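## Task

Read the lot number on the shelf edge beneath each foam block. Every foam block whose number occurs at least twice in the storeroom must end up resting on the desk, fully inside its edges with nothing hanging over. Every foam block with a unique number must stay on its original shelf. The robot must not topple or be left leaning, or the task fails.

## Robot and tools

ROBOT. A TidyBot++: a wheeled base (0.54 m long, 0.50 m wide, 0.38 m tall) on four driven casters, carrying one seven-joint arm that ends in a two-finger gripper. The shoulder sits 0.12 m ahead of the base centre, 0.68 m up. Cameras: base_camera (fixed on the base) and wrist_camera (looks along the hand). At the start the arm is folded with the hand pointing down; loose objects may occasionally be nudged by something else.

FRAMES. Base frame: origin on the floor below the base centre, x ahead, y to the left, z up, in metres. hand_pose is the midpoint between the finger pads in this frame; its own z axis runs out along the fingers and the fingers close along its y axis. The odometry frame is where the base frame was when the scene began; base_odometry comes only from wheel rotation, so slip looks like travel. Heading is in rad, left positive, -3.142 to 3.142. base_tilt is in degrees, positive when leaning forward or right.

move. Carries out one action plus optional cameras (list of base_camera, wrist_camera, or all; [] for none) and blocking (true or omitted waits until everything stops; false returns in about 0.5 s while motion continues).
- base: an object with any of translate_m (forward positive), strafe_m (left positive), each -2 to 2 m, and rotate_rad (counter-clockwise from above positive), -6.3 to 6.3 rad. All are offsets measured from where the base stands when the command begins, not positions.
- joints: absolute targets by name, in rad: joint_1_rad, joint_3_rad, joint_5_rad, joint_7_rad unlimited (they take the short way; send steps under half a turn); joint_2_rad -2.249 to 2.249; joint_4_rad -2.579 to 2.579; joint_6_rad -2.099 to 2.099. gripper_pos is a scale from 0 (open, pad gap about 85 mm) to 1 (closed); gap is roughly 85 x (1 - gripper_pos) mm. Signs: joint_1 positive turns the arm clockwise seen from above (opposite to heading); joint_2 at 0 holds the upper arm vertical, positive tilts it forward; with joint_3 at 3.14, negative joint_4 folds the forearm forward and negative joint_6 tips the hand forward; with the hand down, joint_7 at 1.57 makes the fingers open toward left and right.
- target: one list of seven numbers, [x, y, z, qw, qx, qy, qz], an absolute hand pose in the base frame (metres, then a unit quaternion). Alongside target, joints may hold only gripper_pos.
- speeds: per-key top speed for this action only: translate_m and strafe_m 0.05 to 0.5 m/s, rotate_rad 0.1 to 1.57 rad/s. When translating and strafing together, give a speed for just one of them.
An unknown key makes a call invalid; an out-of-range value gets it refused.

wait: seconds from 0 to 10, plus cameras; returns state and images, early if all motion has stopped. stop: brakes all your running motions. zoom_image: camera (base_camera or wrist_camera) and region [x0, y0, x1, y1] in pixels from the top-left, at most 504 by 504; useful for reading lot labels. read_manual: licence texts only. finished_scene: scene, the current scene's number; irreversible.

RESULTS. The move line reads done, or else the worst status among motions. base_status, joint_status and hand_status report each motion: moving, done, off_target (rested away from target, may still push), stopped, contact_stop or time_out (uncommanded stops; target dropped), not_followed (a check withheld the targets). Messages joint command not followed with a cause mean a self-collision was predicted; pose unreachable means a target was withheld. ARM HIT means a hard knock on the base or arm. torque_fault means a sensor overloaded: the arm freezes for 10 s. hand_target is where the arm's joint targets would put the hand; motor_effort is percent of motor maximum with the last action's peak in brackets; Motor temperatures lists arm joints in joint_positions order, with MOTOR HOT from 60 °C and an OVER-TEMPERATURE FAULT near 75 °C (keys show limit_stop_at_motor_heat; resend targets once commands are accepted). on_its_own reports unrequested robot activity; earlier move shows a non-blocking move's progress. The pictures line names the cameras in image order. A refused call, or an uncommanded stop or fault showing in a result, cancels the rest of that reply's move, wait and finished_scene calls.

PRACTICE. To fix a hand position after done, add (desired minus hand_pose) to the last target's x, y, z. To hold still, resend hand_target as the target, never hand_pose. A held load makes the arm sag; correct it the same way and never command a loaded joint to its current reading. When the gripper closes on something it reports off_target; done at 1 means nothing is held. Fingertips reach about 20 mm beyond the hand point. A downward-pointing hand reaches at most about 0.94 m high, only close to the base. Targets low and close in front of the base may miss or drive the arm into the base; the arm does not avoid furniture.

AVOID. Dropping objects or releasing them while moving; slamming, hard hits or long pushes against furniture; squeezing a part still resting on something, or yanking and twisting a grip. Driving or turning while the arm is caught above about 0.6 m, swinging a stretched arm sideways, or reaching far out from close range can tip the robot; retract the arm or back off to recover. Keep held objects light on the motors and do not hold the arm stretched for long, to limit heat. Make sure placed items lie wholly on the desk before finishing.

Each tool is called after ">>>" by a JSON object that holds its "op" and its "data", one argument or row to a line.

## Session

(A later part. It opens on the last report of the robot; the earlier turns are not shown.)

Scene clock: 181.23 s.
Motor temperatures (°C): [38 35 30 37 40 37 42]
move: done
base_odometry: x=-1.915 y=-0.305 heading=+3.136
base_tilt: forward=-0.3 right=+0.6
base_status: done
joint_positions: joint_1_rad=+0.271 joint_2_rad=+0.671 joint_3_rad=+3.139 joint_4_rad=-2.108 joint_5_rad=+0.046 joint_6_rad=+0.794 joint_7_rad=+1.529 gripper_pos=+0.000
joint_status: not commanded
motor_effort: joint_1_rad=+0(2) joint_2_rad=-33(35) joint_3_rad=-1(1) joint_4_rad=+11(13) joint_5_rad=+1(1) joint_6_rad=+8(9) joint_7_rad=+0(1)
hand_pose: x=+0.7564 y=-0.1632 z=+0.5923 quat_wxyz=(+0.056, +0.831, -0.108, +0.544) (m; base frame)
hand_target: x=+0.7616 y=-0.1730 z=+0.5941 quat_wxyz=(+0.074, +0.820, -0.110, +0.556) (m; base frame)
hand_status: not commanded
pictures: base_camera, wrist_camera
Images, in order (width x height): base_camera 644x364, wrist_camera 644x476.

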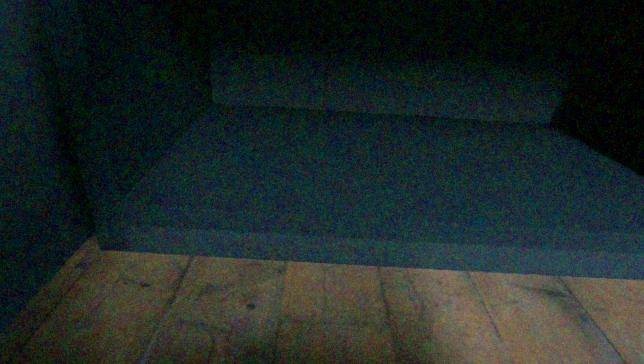

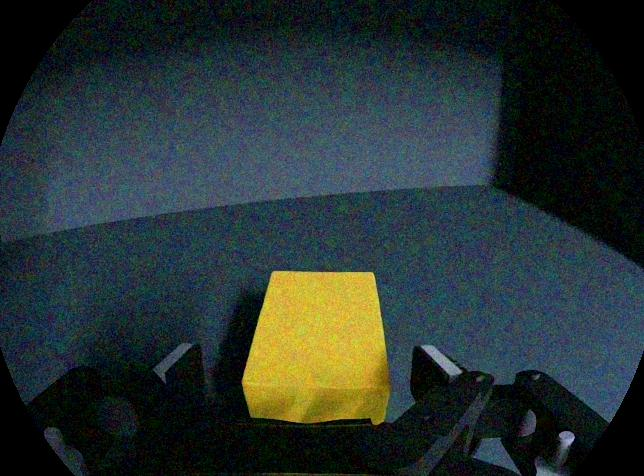

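>>> {"op": "move", "data": {
  "base": {"strafe_m":-0.008,"translate_m":0.032},
  "joints": {"joint_2_rad":0.71,"joint_6_rad":0.87},
  "speeds": {"translate_m":0.1}
}}

>>> {"op": "move", "data": {
  "joints": {"gripper_pos":0.65}
}}

Scene clock: 182.27 s.
Motor temperatures (°C): [38 35 30 37 40 37 42]
move: done
base_odometry: x=-1.947 y=-0.296 heading=+3.135
base_tilt: forward=-0.3 right=+0.6
base_status: done
joint_positions: joint_1_rad=+0.271 joint_2_rad=+0.682 joint_3_rad=+3.139 joint_4_rad=-2.107 joint_5_rad=+0.046 joint_6_rad=+0.819 joint_7_rad=+1.529 gripper_pos=+0.000
joint_status: all done
motor_effort: joint_1_rad=-1(2) joint_2_rad=-33(34) joint_3_rad=-1(2) joint_4_rad=+10(12) joint_5_rad=+0(1) joint_6_rad=+8(9) joint_7_rad=+0(1)
hand_pose: x=+0.7587 y=-0.1636 z=+0.5922 quat_wxyz=(+0.057, +0.827, -0.107, +0.550) (m; base frame)
hand_target: x=+0.7630 y=-0.1734 z=+0.5913 quat_wxyz=(+0.074, +0.818, -0.109, +0.560) (m; base frame)
hand_status: not commanded
pictures: base_camera, wrist_camera
Images, in order (width x height): base_camera 644x364, wrist_camera 644x476.

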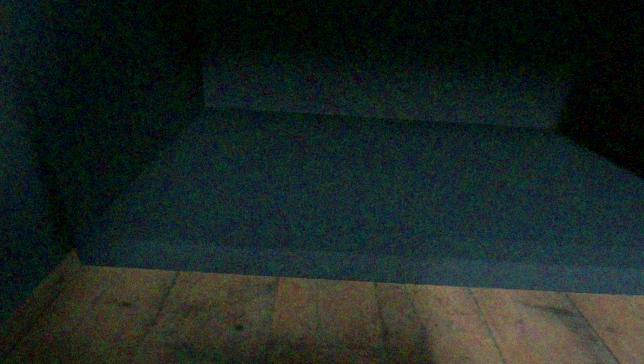

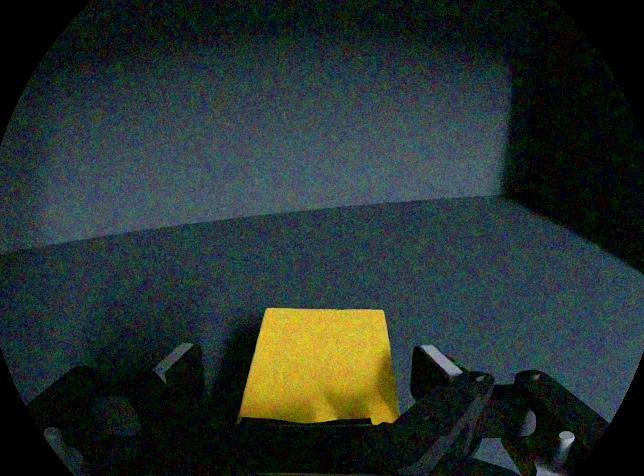

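Scene clock: 183.17 s.
Motor temperatures (°C): [38 35 30 37 40 37 42]
move: off_target
base_odometry: x=-1.947 y=-0.296 heading=+3.135
base_tilt: forward=-0.3 right=+0.6
base_status: not commanded
joint_positions: joint_1_rad=+0.271 joint_2_rad=+0.682 joint_3_rad=+3.139 joint_4_rad=-2.107 joint_5_rad=+0.046 joint_6_rad=+0.823 joint_7_rad=+1.529 gripper_pos=+0.447
joint_status: gripper_pos off_target (ended at +0.447, target +0.650)
motor_effort: joint_1_rad=+0(1) joint_2_rad=-33(34) joint_3_rad=-1(1) joint_4_rad=+10(11) joint_5_rad=+1(1) joint_6_rad=+7(9) joint_7_rad=+0(1)
hand_pose: x=+0.7591 y=-0.1637 z=+0.5932 quat_wxyz=(+0.057, +0.826, -0.107, +0.551) (m; base frame)
hand_target: x=+0.7630 y=-0.1734 z=+0.5913 quat_wxyz=(+0.074, +0.818, -0.109, +0.560) (m; base frame)
hand_status: not commanded
pictures: base_camera, wrist_camera
Images, in order (width x height): base_camera 644x364, wrist_camera 644x476.

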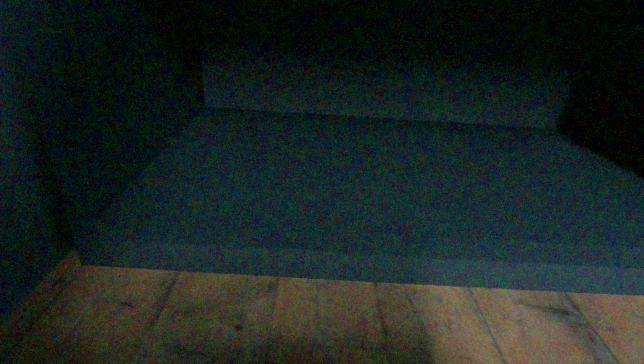

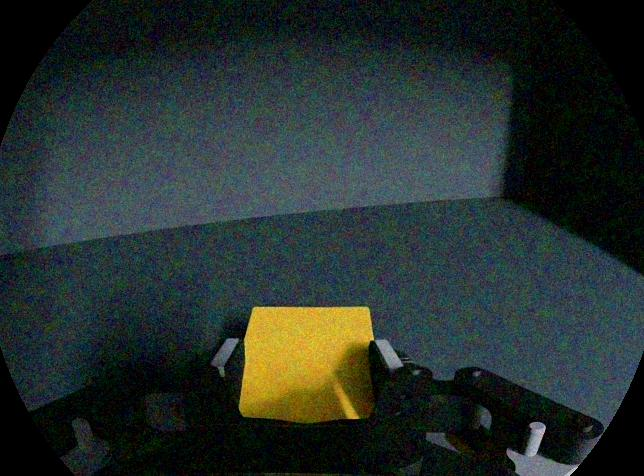

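>>> {"op": "move", "data": {
  "joints": {"joint_2_rad":0.58},
  "cameras": ["wrist_camera"]
}}

>>> {"op": "move", "data": {
  "base": {"translate_m":-0.35},
  "cameras": ["wrist_camera"]
}}

>>> {"op": "move", "data": {
  "joints": {"joint_1_rad":0,"joint_2_rad":-0.1,"joint_4_rad":-2.0,"joint_5_rad":0,"joint_6_rad":-0.07,"joint_7_rad":1.53},
  "base": {"translate_m":-0.7,"strafe_m":-0.3},
  "cameras": ["wrist_camera"]
}}

>>> {"op": "move", "data": {
  "base": {"rotate_rad":-1.565}
}}

Scene clock: 184.43 s.
Motor temperatures (°C): [38 35 30 37 40 37 42]
move: done
base_odometry: x=-1.947 y=-0.296 heading=+3.135
base_tilt: forward=-0.3 right=+0.6
base_status: not commanded
joint_positions: joint_1_rad=+0.271 joint_2_rad=+0.570 joint_3_rad=+3.139 joint_4_rad=-2.107 joint_5_rad=+0.046 joint_6_rad=+0.825 joint_7_rad=+1.529 gripper_pos=+0.447
joint_status: all done
motor_effort: joint_1_rad=+0(1) joint_2_rad=-32(36) joint_3_rad=+0(1) joint_4_rad=+13(13) joint_5_rad=+1(1) joint_6_rad=+9(9) joint_7_rad=+0(1)
hand_pose: x=+0.7649 y=-0.1653 z=+0.6684 quat_wxyz=(+0.063, +0.793, -0.101, +0.597) (m; base frame)
hand_target: x=+0.7689 y=-0.1750 z=+0.6786 quat_wxyz=(+0.081, +0.779, -0.104, +0.612) (m; base frame)
hand_status: not commanded
pictures: wrist_camera
Images, in order (width x height): wrist_camera 644x476.

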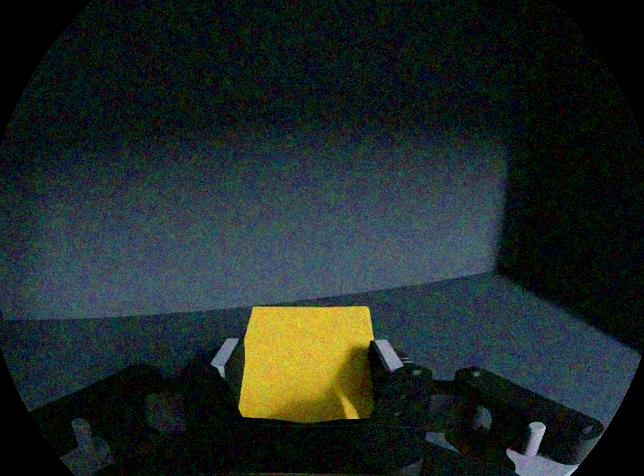

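Scene clock: 186.50 s.
Motor temperatures (°C): [38 35 30 37 40 37 42]
move: done
base_odometry: x=-1.597 y=-0.298 heading=+3.136
base_tilt: forward=-0.3 right=+0.6
base_status: done
joint_positions: joint_1_rad=+0.270 joint_2_rad=+0.569 joint_3_rad=+3.139 joint_4_rad=-2.107 joint_5_rad=+0.046 joint_6_rad=+0.825 joint_7_rad=+1.529 gripper_pos=+0.447
joint_status: not commanded
motor_effort: joint_1_rad=+0(3) joint_2_rad=-33(34) joint_3_rad=+0(2) joint_4_rad=+13(15) joint_5_rad=+1(1) joint_6_rad=+9(9) joint_7_rad=+0(1)
hand_pose: x=+0.7650 y=-0.1648 z=+0.6688 quat_wxyz=(+0.063, +0.793, -0.101, +0.598) (m; base frame)
hand_target: x=+0.7689 y=-0.1750 z=+0.6786 quat_wxyz=(+0.081, +0.779, -0.104, +0.612) (m; base frame)
hand_status: not commanded
pictures: wrist_camera
Images, in order (width x height): wrist_camera 644x476.

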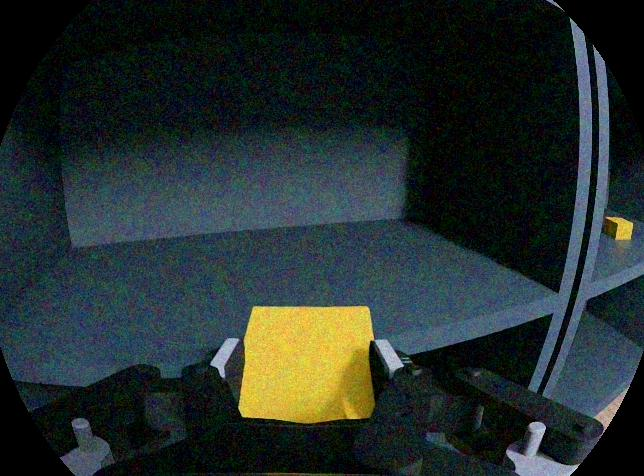

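Scene clock: 189.30 s.
Motor temperatures (°C): [38 35 30 37 40 37 42]
move: done
base_odometry: x=-0.895 y=-0.002 heading=+3.136
base_tilt: forward=-0.3 right=+0.6
base_status: done
joint_positions: joint_1_rad=+0.019 joint_2_rad=-0.104 joint_3_rad=+3.139 joint_4_rad=-2.016 joint_5_rad=+0.046 joint_6_rad=-0.023 joint_7_rad=+1.529 gripper_pos=+0.447
joint_status: all done
motor_effort: joint_1_rad=-1(2) joint_2_rad=-17(35) joint_3_rad=+0(1) joint_4_rad=+22(23) joint_5_rad=+1(1) joint_6_rad=+9(10) joint_7_rad=+0(1)
hand_pose: x=+0.6622 y=-0.0077 z=+0.8843 quat_wxyz=(+0.006, +0.823, -0.005, +0.567) (m; base frame)
hand_target: x=+0.6613 y=+0.0013 z=+0.8779 quat_wxyz=(-0.011, +0.833, -0.017, +0.553) (m; base frame)
hand_status: not commanded
pictures: wrist_camera
Images, in order (width x height): wrist_camera 644x476.

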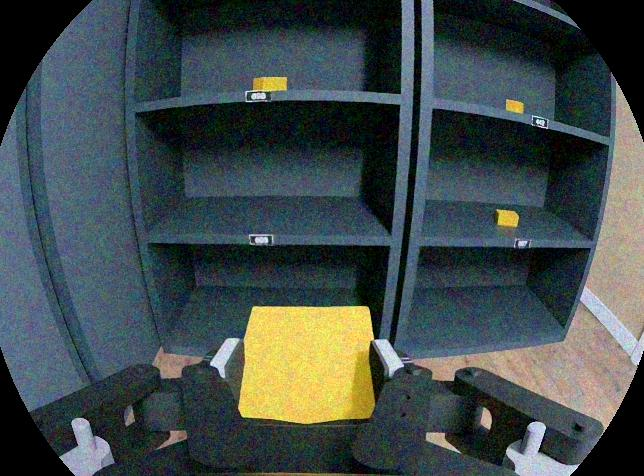

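Scene clock: 191.63 s.
Motor temperatures (°C): [38 35 30 37 40 37 42]
move: done
base_odometry: x=-0.895 y=-0.002 heading=+1.572
base_tilt: forward=-0.3 right=+0.6
base_status: done
joint_positions: joint_1_rad=+0.010 joint_2_rad=-0.104 joint_3_rad=+3.145 joint_4_rad=-2.012 joint_5_rad=+0.046 joint_6_rad=-0.024 joint_7_rad=+1.529 gripper_pos=+0.447
joint_status: not commanded
motor_effort: joint_1_rad=+0(3) joint_2_rad=-17(19) joint_3_rad=+0(3) joint_4_rad=+21(23) joint_5_rad=+1(1) joint_6_rad=+8(9) joint_7_rad=+0(1)
hand_pose: x=+0.6631 y=-0.0062 z=+0.8865 quat_wxyz=(+0.005, +0.822, -0.004, +0.569) (m; base frame)
hand_target: x=+0.6613 y=+0.0013 z=+0.8779 quat_wxyz=(-0.011, +0.833, -0.017, +0.553) (m; base frame)
hand_status: not commanded
pictures: base_camera, wrist_camera
Images, in order (width x height): base_camera 644x364, wrist_camera 644x476.

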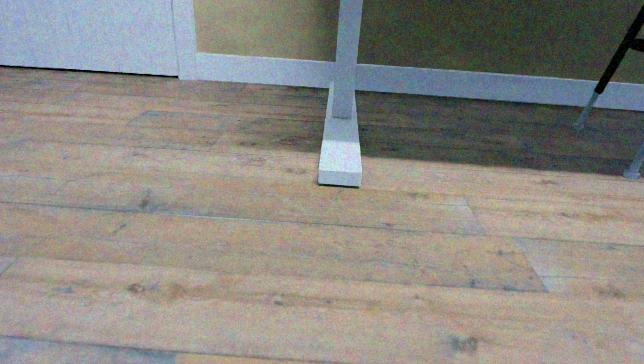

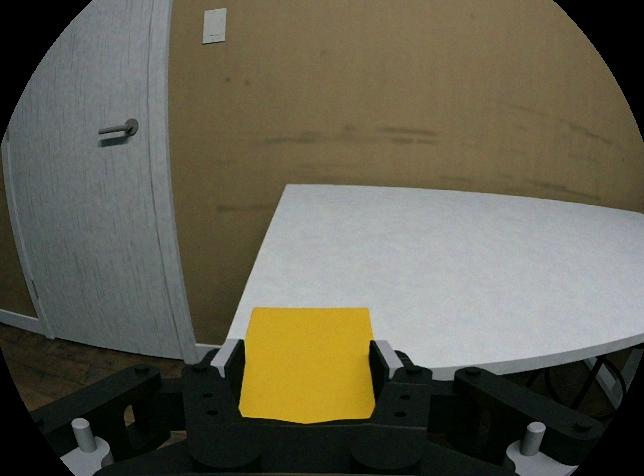

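>>> {"op": "move", "data": {
  "base": {"translate_m":0.3,"strafe_m":-0.33}
}}

>>> {"op": "move", "data": {
  "joints": {"joint_4_rad":-2.28,"joint_6_rad":0.23},
  "cameras": []
}}

>>> {"op": "move", "data": {
  "joints": {"joint_4_rad":-2.34,"joint_6_rad":0.25},
  "cameras": []
}}

>>> {"op": "move", "data": {
  "joints": {"joint_4_rad":-2.37,"joint_6_rad":0.27},
  "cameras": ["wrist_camera"]
}}

>>> {"op": "move", "data": {
  "joints": {"joint_4_rad":-2.395,"joint_6_rad":0.29},
  "cameras": ["wrist_camera"]
}}

Scene clock: 193.97 s.
Motor temperatures (°C): [38 35 30 37 40 37 42]
move: done
base_odometry: x=-0.565 y=+0.298 heading=+1.571
base_tilt: forward=-0.3 right=+0.6
base_status: done
joint_positions: joint_1_rad=+0.007 joint_2_rad=-0.103 joint_3_rad=+3.145 joint_4_rad=-2.011 joint_5_rad=+0.046 joint_6_rad=-0.026 joint_7_rad=+1.529 gripper_pos=+0.447
joint_status: not commanded
motor_effort: joint_1_rad=+0(3) joint_2_rad=-17(21) joint_3_rad=+0(3) joint_4_rad=+22(23) joint_5_rad=+0(1) joint_6_rad=+9(9) joint_7_rad=+0(1)
hand_pose: x=+0.6634 y=-0.0047 z=+0.8858 quat_wxyz=(+0.005, +0.823, -0.003, +0.568) (m; base frame)
hand_target: x=+0.6613 y=+0.0013 z=+0.8779 quat_wxyz=(-0.011, +0.833, -0.017, +0.553) (m; base frame)
hand_status: not commanded
pictures: base_camera, wrist_camera
Images, in order (width x height): base_camera 644x364, wrist_camera 644x476.

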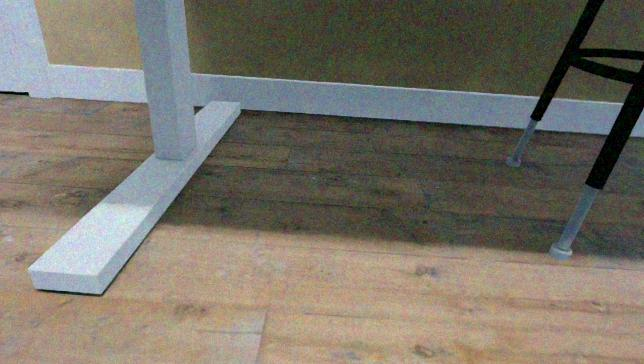

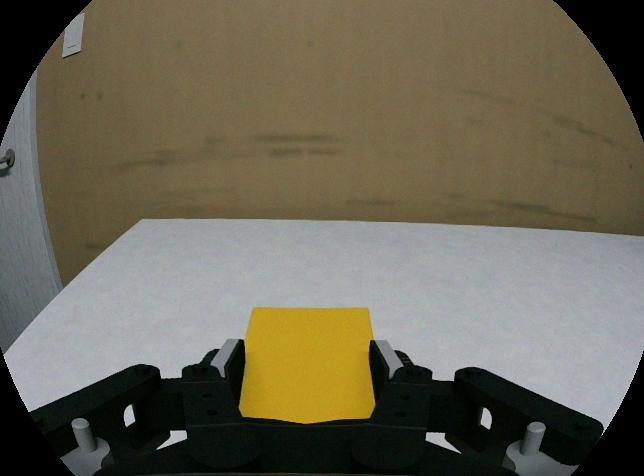

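Scene clock: 195.37 s.
Motor temperatures (°C): [38 35 30 37 40 37 42]
move: done
base_odometry: x=-0.565 y=+0.298 heading=+1.571
base_tilt: forward=-0.3 right=+0.6
base_status: not commanded
joint_positions: joint_1_rad=+0.007 joint_2_rad=-0.103 joint_3_rad=+3.145 joint_4_rad=-2.253 joint_5_rad=+0.046 joint_6_rad=+0.171 joint_7_rad=+1.529 gripper_pos=+0.447
joint_status: all done
motor_effort: joint_1_rad=+0(1) joint_2_rad=-15(18) joint_3_rad=+0(0) joint_4_rad=+20(22) joint_5_rad=+1(1) joint_6_rad=+8(9) joint_7_rad=+0(1)
hand_pose: x=+0.6247 y=-0.0015 z=+0.8048 quat_wxyz=(+0.000, +0.836, -0.001, +0.549) (m; base frame)
hand_target: x=+0.6240 y=+0.0013 z=+0.8054 quat_wxyz=(-0.011, +0.828, -0.017, +0.561) (m; base frame)
hand_status: not commanded
pictures: none
No camera images: "cameras" was empty.

Scene clock: 196.23 s.
Motor temperatures (°C): [38 35 30 37 40 37 42]
move: done
base_odometry: x=-0.565 y=+0.298 heading=+1.571
base_tilt: forward=-0.3 right=+0.6
base_status: not commanded
joint_positions: joint_1_rad=+0.007 joint_2_rad=-0.103 joint_3_rad=+3.145 joint_4_rad=-2.314 joint_5_rad=+0.046 joint_6_rad=+0.201 joint_7_rad=+1.529 gripper_pos=+0.450
joint_status: all done
motor_effort: joint_1_rad=+0(1) joint_2_rad=-14(15) joint_3_rad=+0(1) joint_4_rad=+18(21) joint_5_rad=+1(1) joint_6_rad=+7(9) joint_7_rad=+0(1)
hand_pose: x=+0.6095 y=-0.0009 z=+0.7803 quat_wxyz=(+0.000, +0.844, +0.000, +0.536) (m; base frame)
hand_target: x=+0.6079 y=+0.0013 z=+0.7788 quat_wxyz=(-0.011, +0.839, -0.017, +0.544) (m; base frame)
hand_status: not commanded
pictures: none
No camera images: "cameras" was empty.

Scene clock: 196.87 s.
Motor temperatures (°C): [38 35 30 37 40 37 42]
move: done
base_odometry: x=-0.565 y=+0.298 heading=+1.571
base_tilt: forward=-0.3 right=+0.6
base_status: not commanded
joint_positions: joint_1_rad=+0.007 joint_2_rad=-0.104 joint_3_rad=+3.145 joint_4_rad=-2.332 joint_5_rad=+0.046 joint_6_rad=+0.231 joint_7_rad=+1.529 gripper_pos=+0.450
joint_status: all done
motor_effort: joint_1_rad=-1(2) joint_2_rad=-13(14) joint_3_rad=+0(1) joint_4_rad=+17(18) joint_5_rad=+1(1) joint_6_rad=+7(9) joint_7_rad=+0(0)
hand_pose: x=+0.6075 y=-0.0005 z=+0.7790 quat_wxyz=(-0.001, +0.841, +0.000, +0.541) (m; base frame)
hand_target: x=+0.6007 y=+0.0013 z=+0.7686 quat_wxyz=(-0.011, +0.841, -0.017, +0.540) (m; base frame)
hand_status: not commanded
pictures: wrist_camera
Images, in order (width x height): wrist_camera 644x476.

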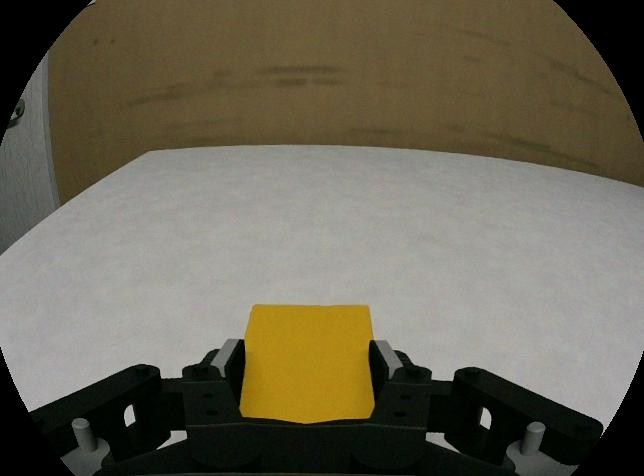

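Scene clock: 197.50 s.
Motor temperatures (°C): [38 35 30 37 40 37 42]
move: off_target
base_odometry: x=-0.565 y=+0.298 heading=+1.571
base_tilt: forward=-0.3 right=+0.6
base_status: not commanded
joint_positions: joint_1_rad=+0.007 joint_2_rad=-0.104 joint_3_rad=+3.145 joint_4_rad=-2.348 joint_5_rad=+0.046 joint_6_rad=+0.260 joint_7_rad=+1.529 gripper_pos=+0.450
joint_status: joint_4_rad off_target (ended at -2.348, target -2.395); the others done
motor_effort: joint_1_rad=-1(1) joint_2_rad=-12(13) joint_3_rad=+0(1) joint_4_rad=+14(17) joint_5_rad=+1(1) joint_6_rad=+6(8) joint_7_rad=+0(0)
hand_pose: x=+0.6060 y=+0.0000 z=+0.7787 quat_wxyz=(-0.001, +0.838, +0.000, +0.546) (m; base frame)
hand_target: x=+0.5949 y=+0.0013 z=+0.7612 quat_wxyz=(-0.011, +0.843, -0.017, +0.538) (m; base frame)
hand_status: not commanded
pictures: wrist_camera
Images, in order (width x height): wrist_camera 644x476.

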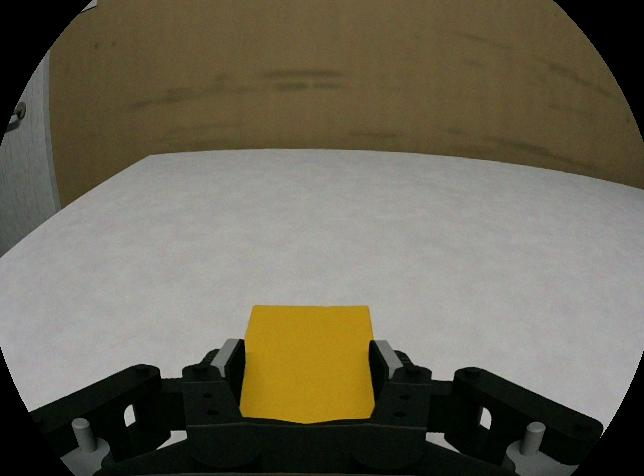

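>>> {"op": "move", "data": {
  "joints": {"gripper_pos":0},
  "cameras": []
}}

>>> {"op": "move", "data": {
  "base": {"translate_m":-0.45},
  "cameras": ["wrist_camera"]
}}

>>> {"op": "move", "data": {
  "base": {"rotate_rad":1.571},
  "joints": {"joint_1_rad":0,"joint_2_rad":-0.4,"joint_3_rad":3.1416,"joint_4_rad":-1.4,"joint_5_rad":0,"joint_6_rad":-1.0,"joint_7_rad":1.57},
  "cameras": []
}}

>>> {"op": "move", "data": {
  "base": {"translate_m":1.25,"strafe_m":0.02}
}}

Scene clock: 199.80 s.
Motor temperatures (°C): [38 35 30 37 40 37 42]
move: done
base_odometry: x=-0.565 y=+0.298 heading=+1.571
base_tilt: forward=-0.3 right=+0.6
base_status: not commanded
joint_positions: joint_1_rad=+0.007 joint_2_rad=-0.104 joint_3_rad=+3.145 joint_4_rad=-2.369 joint_5_rad=+0.046 joint_6_rad=+0.260 joint_7_rad=+1.529 gripper_pos=+0.000
joint_status: all done
motor_effort: joint_1_rad=-1(1) joint_2_rad=-14(14) joint_3_rad=+0(1) joint_4_rad=+18(19) joint_5_rad=+1(1) joint_6_rad=+8(8) joint_7_rad=+0(1)
hand_pose: x=+0.5993 y=+0.0000 z=+0.7678 quat_wxyz=(-0.002, +0.843, +0.000, +0.538) (m; base frame)
hand_target: x=+0.5949 y=+0.0013 z=+0.7612 quat_wxyz=(-0.011, +0.843, -0.017, +0.538) (m; base frame)
hand_status: not commanded
pictures: none
No camera images: "cameras" was empty.

Scene clock: 202.07 s.
Motor temperatures (°C): [38 35 30 37 40 37 42]
move: done
base_odometry: x=-0.565 y=-0.152 heading=+1.572
base_tilt: forward=-0.3 right=+0.6
base_status: done
joint_positions: joint_1_rad=+0.007 joint_2_rad=-0.106 joint_3_rad=+3.145 joint_4_rad=-2.372 joint_5_rad=+0.046 joint_6_rad=+0.260 joint_7_rad=+1.529 gripper_pos=+0.000
joint_status: not commanded
motor_effort: joint_1_rad=-1(2) joint_2_rad=-14(17) joint_3_rad=+0(1) joint_4_rad=+18(19) joint_5_rad=+1(1) joint_6_rad=+8(9) joint_7_rad=+0(1)
hand_pose: x=+0.5980 y=+0.0000 z=+0.7675 quat_wxyz=(-0.002, +0.843, +0.000, +0.538) (m; base frame)
hand_target: x=+0.5949 y=+0.0013 z=+0.7612 quat_wxyz=(-0.011, +0.843, -0.017, +0.538) (m; base frame)
hand_status: not commanded
pictures: wrist_camera
Images, in order (width x height): wrist_camera 644x476.

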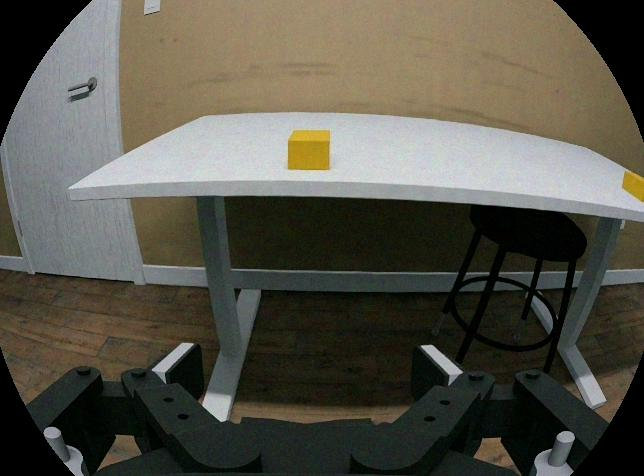

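Scene clock: 204.73 s.
Motor temperatures (°C): [38 35 30 37 40 37 42]
move: done
base_odometry: x=-0.565 y=-0.152 heading=-3.141
base_tilt: forward=-0.3 right=+0.6
base_status: done
joint_positions: joint_1_rad=+0.002 joint_2_rad=-0.392 joint_3_rad=+3.137 joint_4_rad=-1.413 joint_5_rad=+0.046 joint_6_rad=-0.950 joint_7_rad=+1.529 gripper_pos=+0.000
joint_status: all done
motor_effort: joint_1_rad=-1(3) joint_2_rad=-5(17) joint_3_rad=+1(4) joint_4_rad=+20(22) joint_5_rad=+1(3) joint_6_rad=+8(10) joint_7_rad=+0(1)
hand_pose: x=+0.5128 y=-0.0087 z=+1.1141 quat_wxyz=(+0.012, +0.833, -0.015, +0.553) (m; base frame)
hand_target: x=+0.5027 y=+0.0013 z=+1.1097 quat_wxyz=(+0.000, +0.841, +0.000, +0.540) (m; base frame)
hand_status: not commanded
pictures: none
No camera images: "cameras" was empty.

Scene clock: 208.63 s.
Motor temperatures (°C): [38 35 30 37 40 37 42]
move: done
base_odometry: x=-1.815 y=-0.173 heading=-3.140
base_tilt: forward=-0.3 right=+0.6
base_status: done
joint_positions: joint_1_rad=+0.002 joint_2_rad=-0.398 joint_3_rad=+3.137 joint_4_rad=-1.412 joint_5_rad=+0.046 joint_6_rad=-0.953 joint_7_rad=+1.529 gripper_pos=+0.000
joint_status: not commanded
motor_effort: joint_1_rad=-1(1) joint_2_rad=-5(9) joint_3_rad=+1(1) joint_4_rad=+20(21) joint_5_rad=+1(1) joint_6_rad=+8(9) joint_7_rad=+0(1)
hand_pose: x=+0.5099 y=-0.0088 z=+1.1156 quat_wxyz=(+0.012, +0.832, -0.015, +0.554) (m; base frame)
hand_target: x=+0.5027 y=+0.0013 z=+1.1097 quat_wxyz=(+0.000, +0.841, +0.000, +0.540) (m; base frame)
hand_status: not commanded
pictures: base_camera, wrist_camera
Images, in order (width x height): base_camera 644x364, wrist_camera 644x476.

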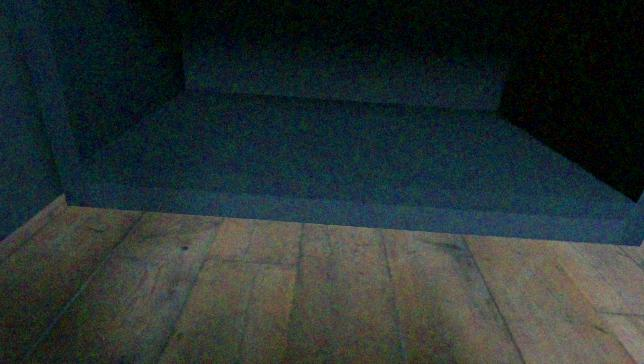

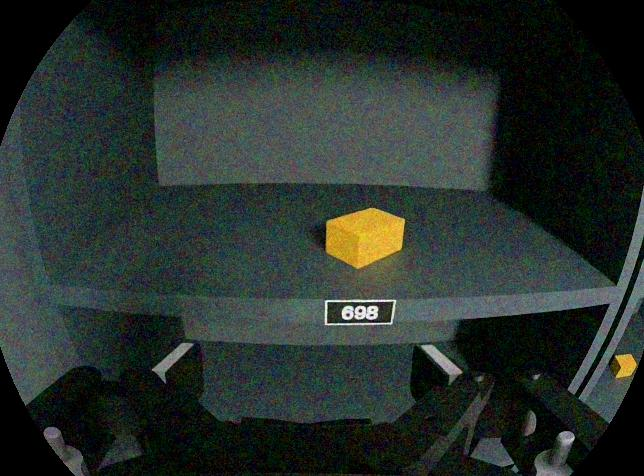

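>>> {"op": "move", "data": {
  "base": {"strafe_m":0.175,"translate_m":-0.15},
  "joints": {"joint_1_rad":0,"joint_2_rad":0.18,"joint_4_rad":-1.15,"joint_5_rad":0.84,"joint_6_rad":-1.03,"joint_7_rad":0.58}
}}

>>> {"op": "move", "data": {
  "base": {"translate_m":0.2}
}}

Scene clock: 212.00 s.
Motor temperatures (°C): [38 35 30 37 40 37 42]
move: done
base_odometry: x=-1.665 y=-0.348 heading=-3.141
base_tilt: forward=-0.3 right=+0.6
base_status: done
joint_positions: joint_1_rad=+0.002 joint_2_rad=+0.169 joint_3_rad=+3.138 joint_4_rad=-1.166 joint_5_rad=+0.772 joint_6_rad=-0.979 joint_7_rad=+0.625 gripper_pos=+0.000
joint_status: all done
motor_effort: joint_1_rad=-1(2) joint_2_rad=-26(29) joint_3_rad=+1(3) joint_4_rad=+20(23) joint_5_rad=+6(6) joint_6_rad=+5(9) joint_7_rad=+0(1)
hand_pose: x=+0.7079 y=-0.1783 z=+1.0301 quat_wxyz=(+0.160, +0.786, -0.327, +0.500) (m; base frame)
hand_target: x=+0.6978 y=-0.1975 z=+1.0357 quat_wxyz=(+0.189, +0.772, -0.348, +0.498) (m; base frame)
hand_status: not commanded
pictures: base_camera, wrist_camera
Images, in order (width x height): base_camera 644x364, wrist_camera 644x476.

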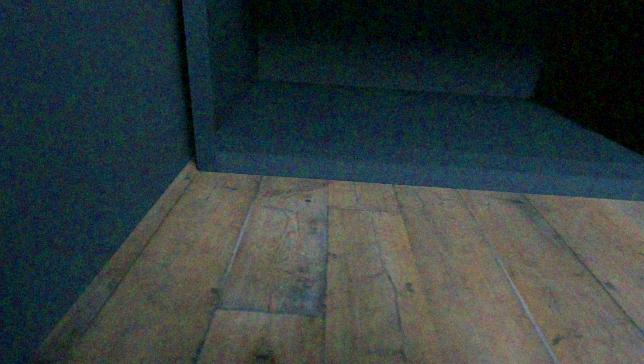

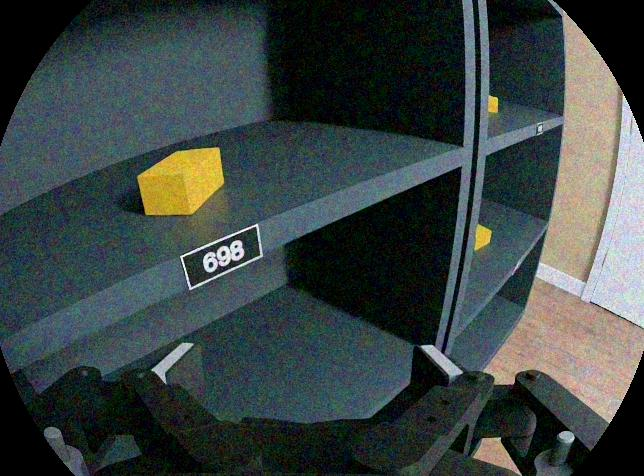

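Scene clock: 213.67 s.
Motor temperatures (°C): [38 35 30 37 40 37 42]
move: done
base_odometry: x=-1.865 y=-0.348 heading=-3.140
base_tilt: forward=-0.3 right=+0.6
base_status: done
joint_positions: joint_1_rad=+0.002 joint_2_rad=+0.174 joint_3_rad=+3.138 joint_4_rad=-1.163 joint_5_rad=+0.776 joint_6_rad=-0.984 joint_7_rad=+0.623 gripper_pos=+0.000
joint_status: not commanded
motor_effort: joint_1_rad=+0(2) joint_2_rad=-25(30) joint_3_rad=+1(2) joint_4_rad=+21(21) joint_5_rad=+6(6) joint_6_rad=+5(6) joint_7_rad=+0(1)
hand_pose: x=+0.7087 y=-0.1795 z=+1.0282 quat_wxyz=(+0.162, +0.786, -0.328, +0.498) (m; base frame)
hand_target: x=+0.6978 y=-0.1975 z=+1.0357 quat_wxyz=(+0.189, +0.772, -0.348, +0.498) (m; base frame)
hand_status: not commanded
pictures: base_camera, wrist_camera
Images, in order (width x height): base_camera 644x364, wrist_camera 644x476.

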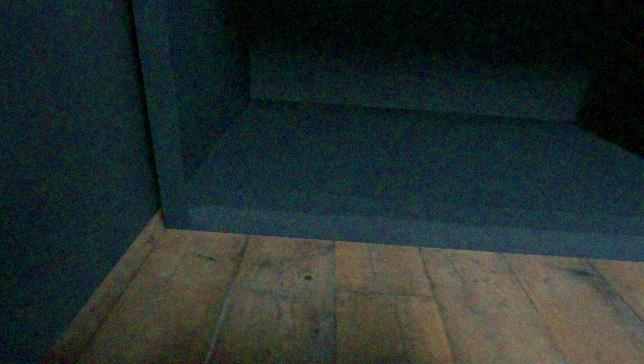

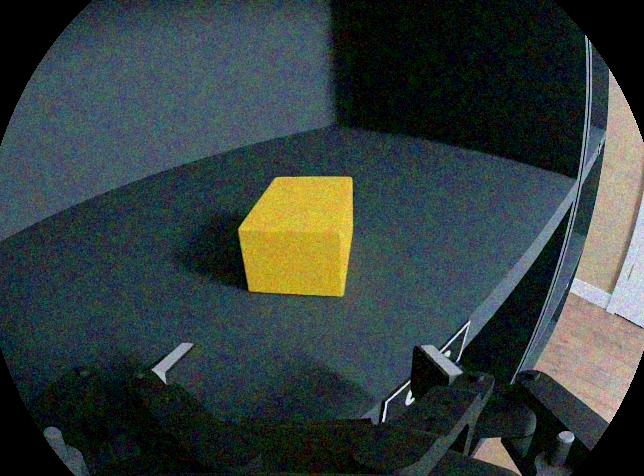

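>>> {"op": "move", "data": {
  "joints": {"joint_4_rad":-1.115},
  "cameras": []
}}

>>> {"op": "move", "data": {
  "base": {"strafe_m":-0.054,"translate_m":0.085},
  "speeds": {"translate_m":0.1},
  "cameras": ["wrist_camera"]
}}

Scene clock: 214.67 s.
Motor temperatures (°C): [38 35 30 37 40 37 42]
move: done
base_odometry: x=-1.865 y=-0.348 heading=-3.140
base_tilt: forward=-0.3 right=+0.6
base_status: not commanded
joint_positions: joint_1_rad=+0.002 joint_2_rad=+0.173 joint_3_rad=+3.138 joint_4_rad=-1.125 joint_5_rad=+0.777 joint_6_rad=-0.984 joint_7_rad=+0.623 gripper_pos=+0.000
joint_status: all done
motor_effort: joint_1_rad=+0(1) joint_2_rad=-26(27) joint_3_rad=+0(1) joint_4_rad=+21(22) joint_5_rad=+6(6) joint_6_rad=+5(6) joint_7_rad=+0(1)
hand_pose: x=+0.7102 y=-0.1799 z=+1.0490 quat_wxyz=(+0.157, +0.776, -0.331, +0.514) (m; base frame)
hand_target: x=+0.6996 y=-0.1975 z=+1.0534 quat_wxyz=(+0.183, +0.763, -0.351, +0.511) (m; base frame)
hand_status: not commanded
pictures: none
No camera images: "cameras" was empty.

Scene clock: 216.23 s.
Motor temperatures (°C): [38 35 30 37 40 37 42]
move: done
base_odometry: x=-1.950 y=-0.295 heading=-3.139
base_tilt: forward=-0.3 right=+0.6
base_status: done
joint_positions: joint_1_rad=+0.002 joint_2_rad=+0.171 joint_3_rad=+3.138 joint_4_rad=-1.125 joint_5_rad=+0.778 joint_6_rad=-0.985 joint_7_rad=+0.623 gripper_pos=+0.000
joint_status: not commanded
motor_effort: joint_1_rad=+0(3) joint_2_rad=-26(28) joint_3_rad=+1(3) joint_4_rad=+20(21) joint_5_rad=+6(7) joint_6_rad=+6(6) joint_7_rad=+0(0)
hand_pose: x=+0.7095 y=-0.1798 z=+1.0500 quat_wxyz=(+0.156, +0.776, -0.331, +0.514) (m; base frame)
hand_target: x=+0.6996 y=-0.1975 z=+1.0534 quat_wxyz=(+0.183, +0.763, -0.351, +0.511) (m; base frame)
hand_status: not commanded
pictures: wrist_camera
Images, in order (width x height): wrist_camera 644x476.

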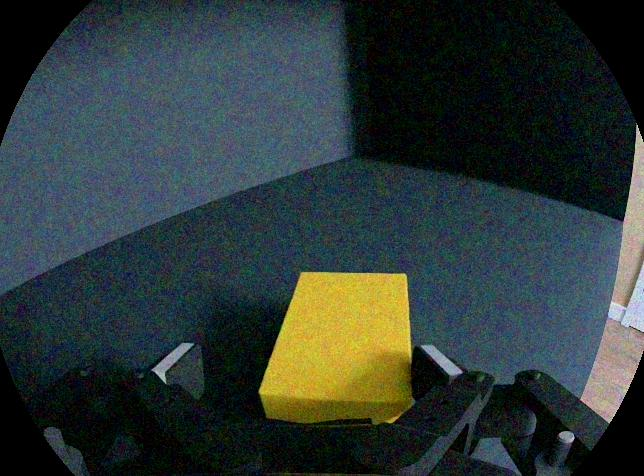

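>>> {"op": "move", "data": {
  "base": {"strafe_m":-0.016,"translate_m":0.004},
  "joints": {"joint_4_rad":-1.145},
  "cameras": ["wrist_camera"]
}}

>>> {"op": "move", "data": {
  "joints": {"gripper_pos":0.65},
  "cameras": ["wrist_camera"]
}}

Scene clock: 217.17 s.
Motor temperatures (°C): [38 35 30 37 40 37 42]
move: done
base_odometry: x=-1.954 y=-0.279 heading=-3.139
base_tilt: forward=-0.3 right=+0.6
base_status: done
joint_positions: joint_1_rad=+0.003 joint_2_rad=+0.171 joint_3_rad=+3.140 joint_4_rad=-1.131 joint_5_rad=+0.779 joint_6_rad=-0.985 joint_7_rad=+0.623 gripper_pos=+0.000
joint_status: all done
motor_effort: joint_1_rad=+0(3) joint_2_rad=-25(28) joint_3_rad=+1(4) joint_4_rad=+20(22) joint_5_rad=+6(7) joint_6_rad=+5(6) joint_7_rad=+0(0)
hand_pose: x=+0.7086 y=-0.1818 z=+1.0471 quat_wxyz=(+0.159, +0.776, -0.332, +0.512) (m; base frame)
hand_target: x=+0.6981 y=-0.1975 z=+1.0382 quat_wxyz=(+0.188, +0.770, -0.348, +0.500) (m; base frame)
hand_status: not commanded
pictures: wrist_camera
Images, in order (width x height): wrist_camera 644x476.

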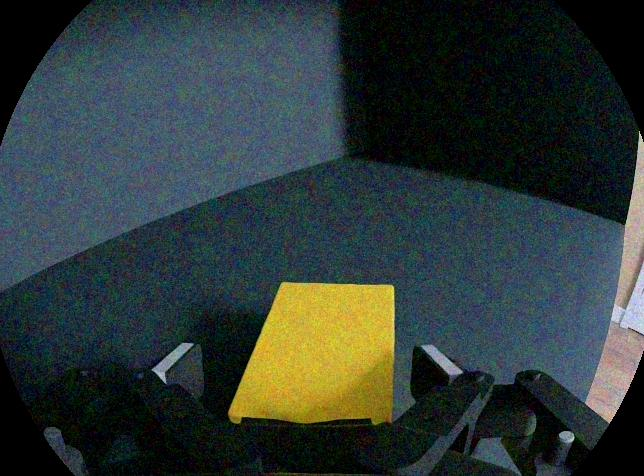

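Scene clock: 218.07 s.
Motor temperatures (°C): [38 35 30 37 40 37 42]
move: off_target
base_odometry: x=-1.954 y=-0.279 heading=-3.139
base_tilt: forward=-0.3 right=+0.6
base_status: not commanded
joint_positions: joint_1_rad=+0.003 joint_2_rad=+0.170 joint_3_rad=+3.140 joint_4_rad=-1.131 joint_5_rad=+0.781 joint_6_rad=-0.986 joint_7_rad=+0.623 gripper_pos=+0.411
joint_status: gripper_pos off_target (ended at +0.411, target +0.650)
motor_effort: joint_1_rad=-1(1) joint_2_rad=-25(26) joint_3_rad=+0(1) joint_4_rad=+20(21) joint_5_rad=+6(6) joint_6_rad=+5(6) joint_7_rad=+0(0)
hand_pose: x=+0.7078 y=-0.1823 z=+1.0481 quat_wxyz=(+0.160, +0.776, -0.332, +0.512) (m; base frame)
hand_target: x=+0.6981 y=-0.1975 z=+1.0382 quat_wxyz=(+0.188, +0.770, -0.348, +0.500) (m; base frame)
hand_status: not commanded
pictures: wrist_camera
Images, in order (width x height): wrist_camera 644x476.

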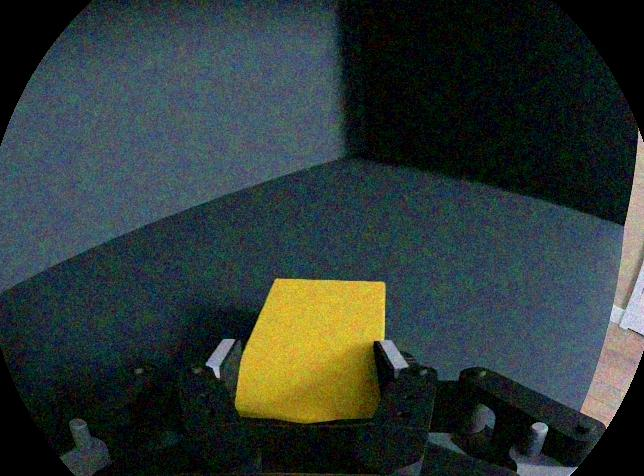

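>>> {"op": "move", "data": {
  "joints": {"joint_4_rad":-1.0},
  "cameras": ["wrist_camera"]
}}

>>> {"op": "move", "data": {
  "base": {"translate_m":-0.45},
  "cameras": ["wrist_camera"]
}}

>>> {"op": "move", "data": {
  "base": {"translate_m":-1.33,"strafe_m":-0.26},
  "joints": {"joint_1_rad":0,"joint_2_rad":-0.1,"joint_4_rad":-2.0,"joint_5_rad":0,"joint_6_rad":-0.07,"joint_7_rad":1.53},
  "cameras": ["wrist_camera"]
}}

>>> {"op": "move", "data": {
  "base": {"rotate_rad":-1.573}
}}

Scene clock: 221.17 s.
Motor temperatures (°C): [38 36 30 37 40 37 42]
move: done
base_odometry: x=-1.954 y=-0.279 heading=-3.139
base_tilt: forward=-0.3 right=+0.6
base_status: not commanded
joint_positions: joint_1_rad=+0.003 joint_2_rad=+0.169 joint_3_rad=+3.140 joint_4_rad=-1.010 joint_5_rad=+0.781 joint_6_rad=-0.986 joint_7_rad=+0.623 gripper_pos=+0.411
joint_status: all done
motor_effort: joint_1_rad=-1(1) joint_2_rad=-25(28) joint_3_rad=+1(1) joint_4_rad=+20(22) joint_5_rad=+6(6) joint_6_rad=+6(7) joint_7_rad=+0(1)
hand_pose: x=+0.7094 y=-0.1824 z=+1.1115 quat_wxyz=(+0.139, +0.743, -0.341, +0.559) (m; base frame)
hand_target: x=+0.7011 y=-0.1975 z=+1.1116 quat_wxyz=(+0.163, +0.732, -0.361, +0.554) (m; base frame)
hand_status: not commanded
pictures: wrist_camera
Images, in order (width x height): wrist_camera 644x476.

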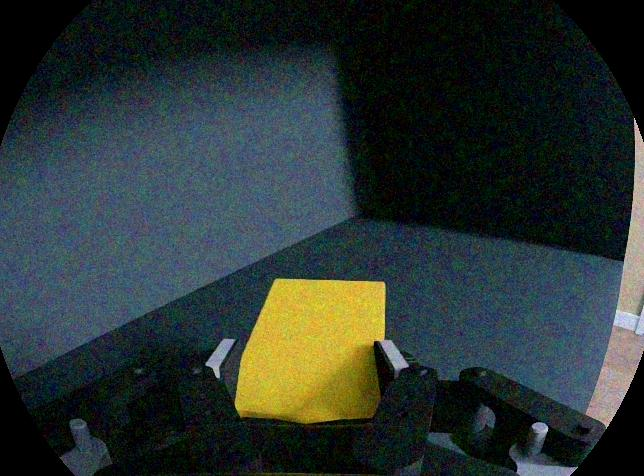

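Scene clock: 223.47 s.
Motor temperatures (°C): [38 36 30 37 40 37 42]
move: done
base_odometry: x=-1.504 y=-0.277 heading=-3.139
base_tilt: forward=-0.3 right=+0.6
base_status: done
joint_positions: joint_1_rad=+0.003 joint_2_rad=+0.164 joint_3_rad=+3.140 joint_4_rad=-1.009 joint_5_rad=+0.781 joint_6_rad=-0.988 joint_7_rad=+0.623 gripper_pos=+0.411
joint_status: not commanded
motor_effort: joint_1_rad=+0(1) joint_2_rad=-24(29) joint_3_rad=+0(1) joint_4_rad=+20(21) joint_5_rad=+6(6) joint_6_rad=+6(7) joint_7_rad=+0(1)
hand_pose: x=+0.7068 y=-0.1826 z=+1.1145 quat_wxyz=(+0.139, +0.742, -0.342, +0.560) (m; base frame)
hand_target: x=+0.7011 y=-0.1975 z=+1.1116 quat_wxyz=(+0.163, +0.732, -0.361, +0.554) (m; base frame)
hand_status: not commanded
pictures: wrist_camera
Images, in order (width x height): wrist_camera 644x476.

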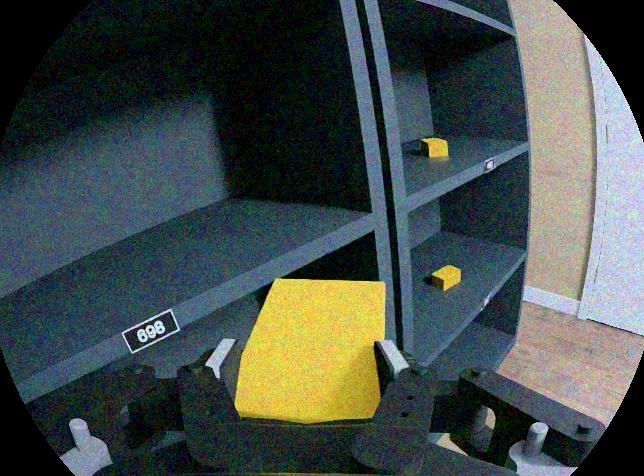

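Scene clock: 227.50 s.
Motor temperatures (°C): [38 36 30 37 40 37 42]
move: done
base_odometry: x=-0.175 y=-0.013 heading=-3.138
base_tilt: forward=-0.4 right=+0.6
base_status: done
joint_positions: joint_1_rad=+0.003 joint_2_rad=-0.099 joint_3_rad=+3.140 joint_4_rad=-1.972 joint_5_rad=+0.070 joint_6_rad=-0.126 joint_7_rad=+1.487 gripper_pos=+0.411
joint_status: all done
motor_effort: joint_1_rad=+0(3) joint_2_rad=-18(29) joint_3_rad=+0(2) joint_4_rad=+22(24) joint_5_rad=+1(7) joint_6_rad=+8(9) joint_7_rad=+0(1)
hand_pose: x=+0.6607 y=-0.0020 z=+0.8774 quat_wxyz=(+0.000, +0.841, -0.009, +0.541) (m; base frame)
hand_target: x=+0.6613 y=+0.0013 z=+0.8778 quat_wxyz=(-0.011, +0.833, -0.017, +0.553) (m; base frame)
hand_status: not commanded
pictures: wrist_camera
Images, in order (width x height): wrist_camera 644x476.

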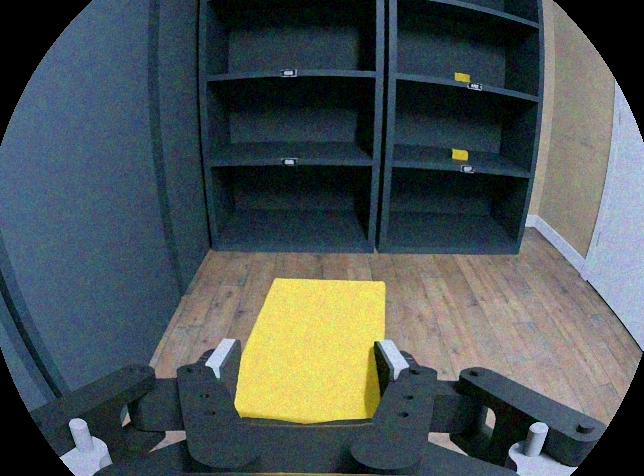

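Scene clock: 229.83 s.
Motor temperatures (°C): [38 36 30 37 40 37 42]
move: done
base_odometry: x=-0.175 y=-0.013 heading=+1.573
base_tilt: forward=-0.3 right=+0.6
base_status: done
joint_positions: joint_1_rad=+0.003 joint_2_rad=-0.099 joint_3_rad=+3.145 joint_4_rad=-1.972 joint_5_rad=+0.069 joint_6_rad=-0.123 joint_7_rad=+1.487 gripper_pos=+0.411
joint_status: not commanded
motor_effort: joint_1_rad=-1(3) joint_2_rad=-17(19) joint_3_rad=+0(4) joint_4_rad=+21(22) joint_5_rad=+1(1) joint_6_rad=+8(9) joint_7_rad=+0(1)
hand_pose: x=+0.6611 y=-0.0053 z=+0.8783 quat_wxyz=(+0.001, +0.840, -0.012, +0.542) (m; base frame)
hand_target: x=+0.6613 y=+0.0013 z=+0.8778 quat_wxyz=(-0.011, +0.833, -0.017, +0.553) (m; base frame)
hand_status: not commanded
pictures: base_camera, wrist_camera
Images, in order (width x height): base_camera 644x364, wrist_camera 644x476.

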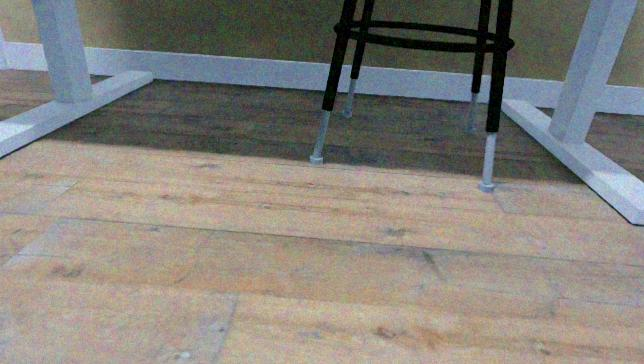

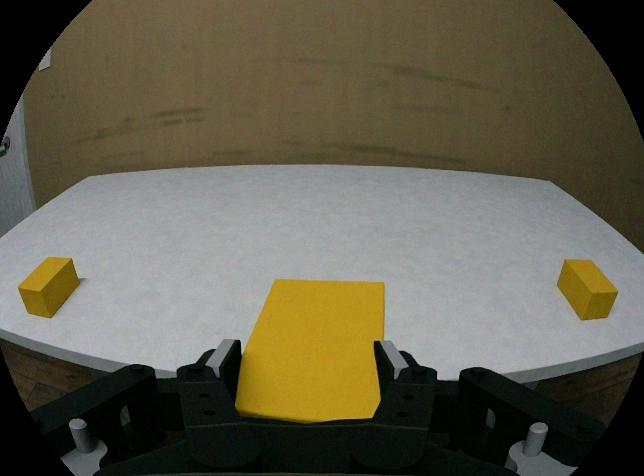

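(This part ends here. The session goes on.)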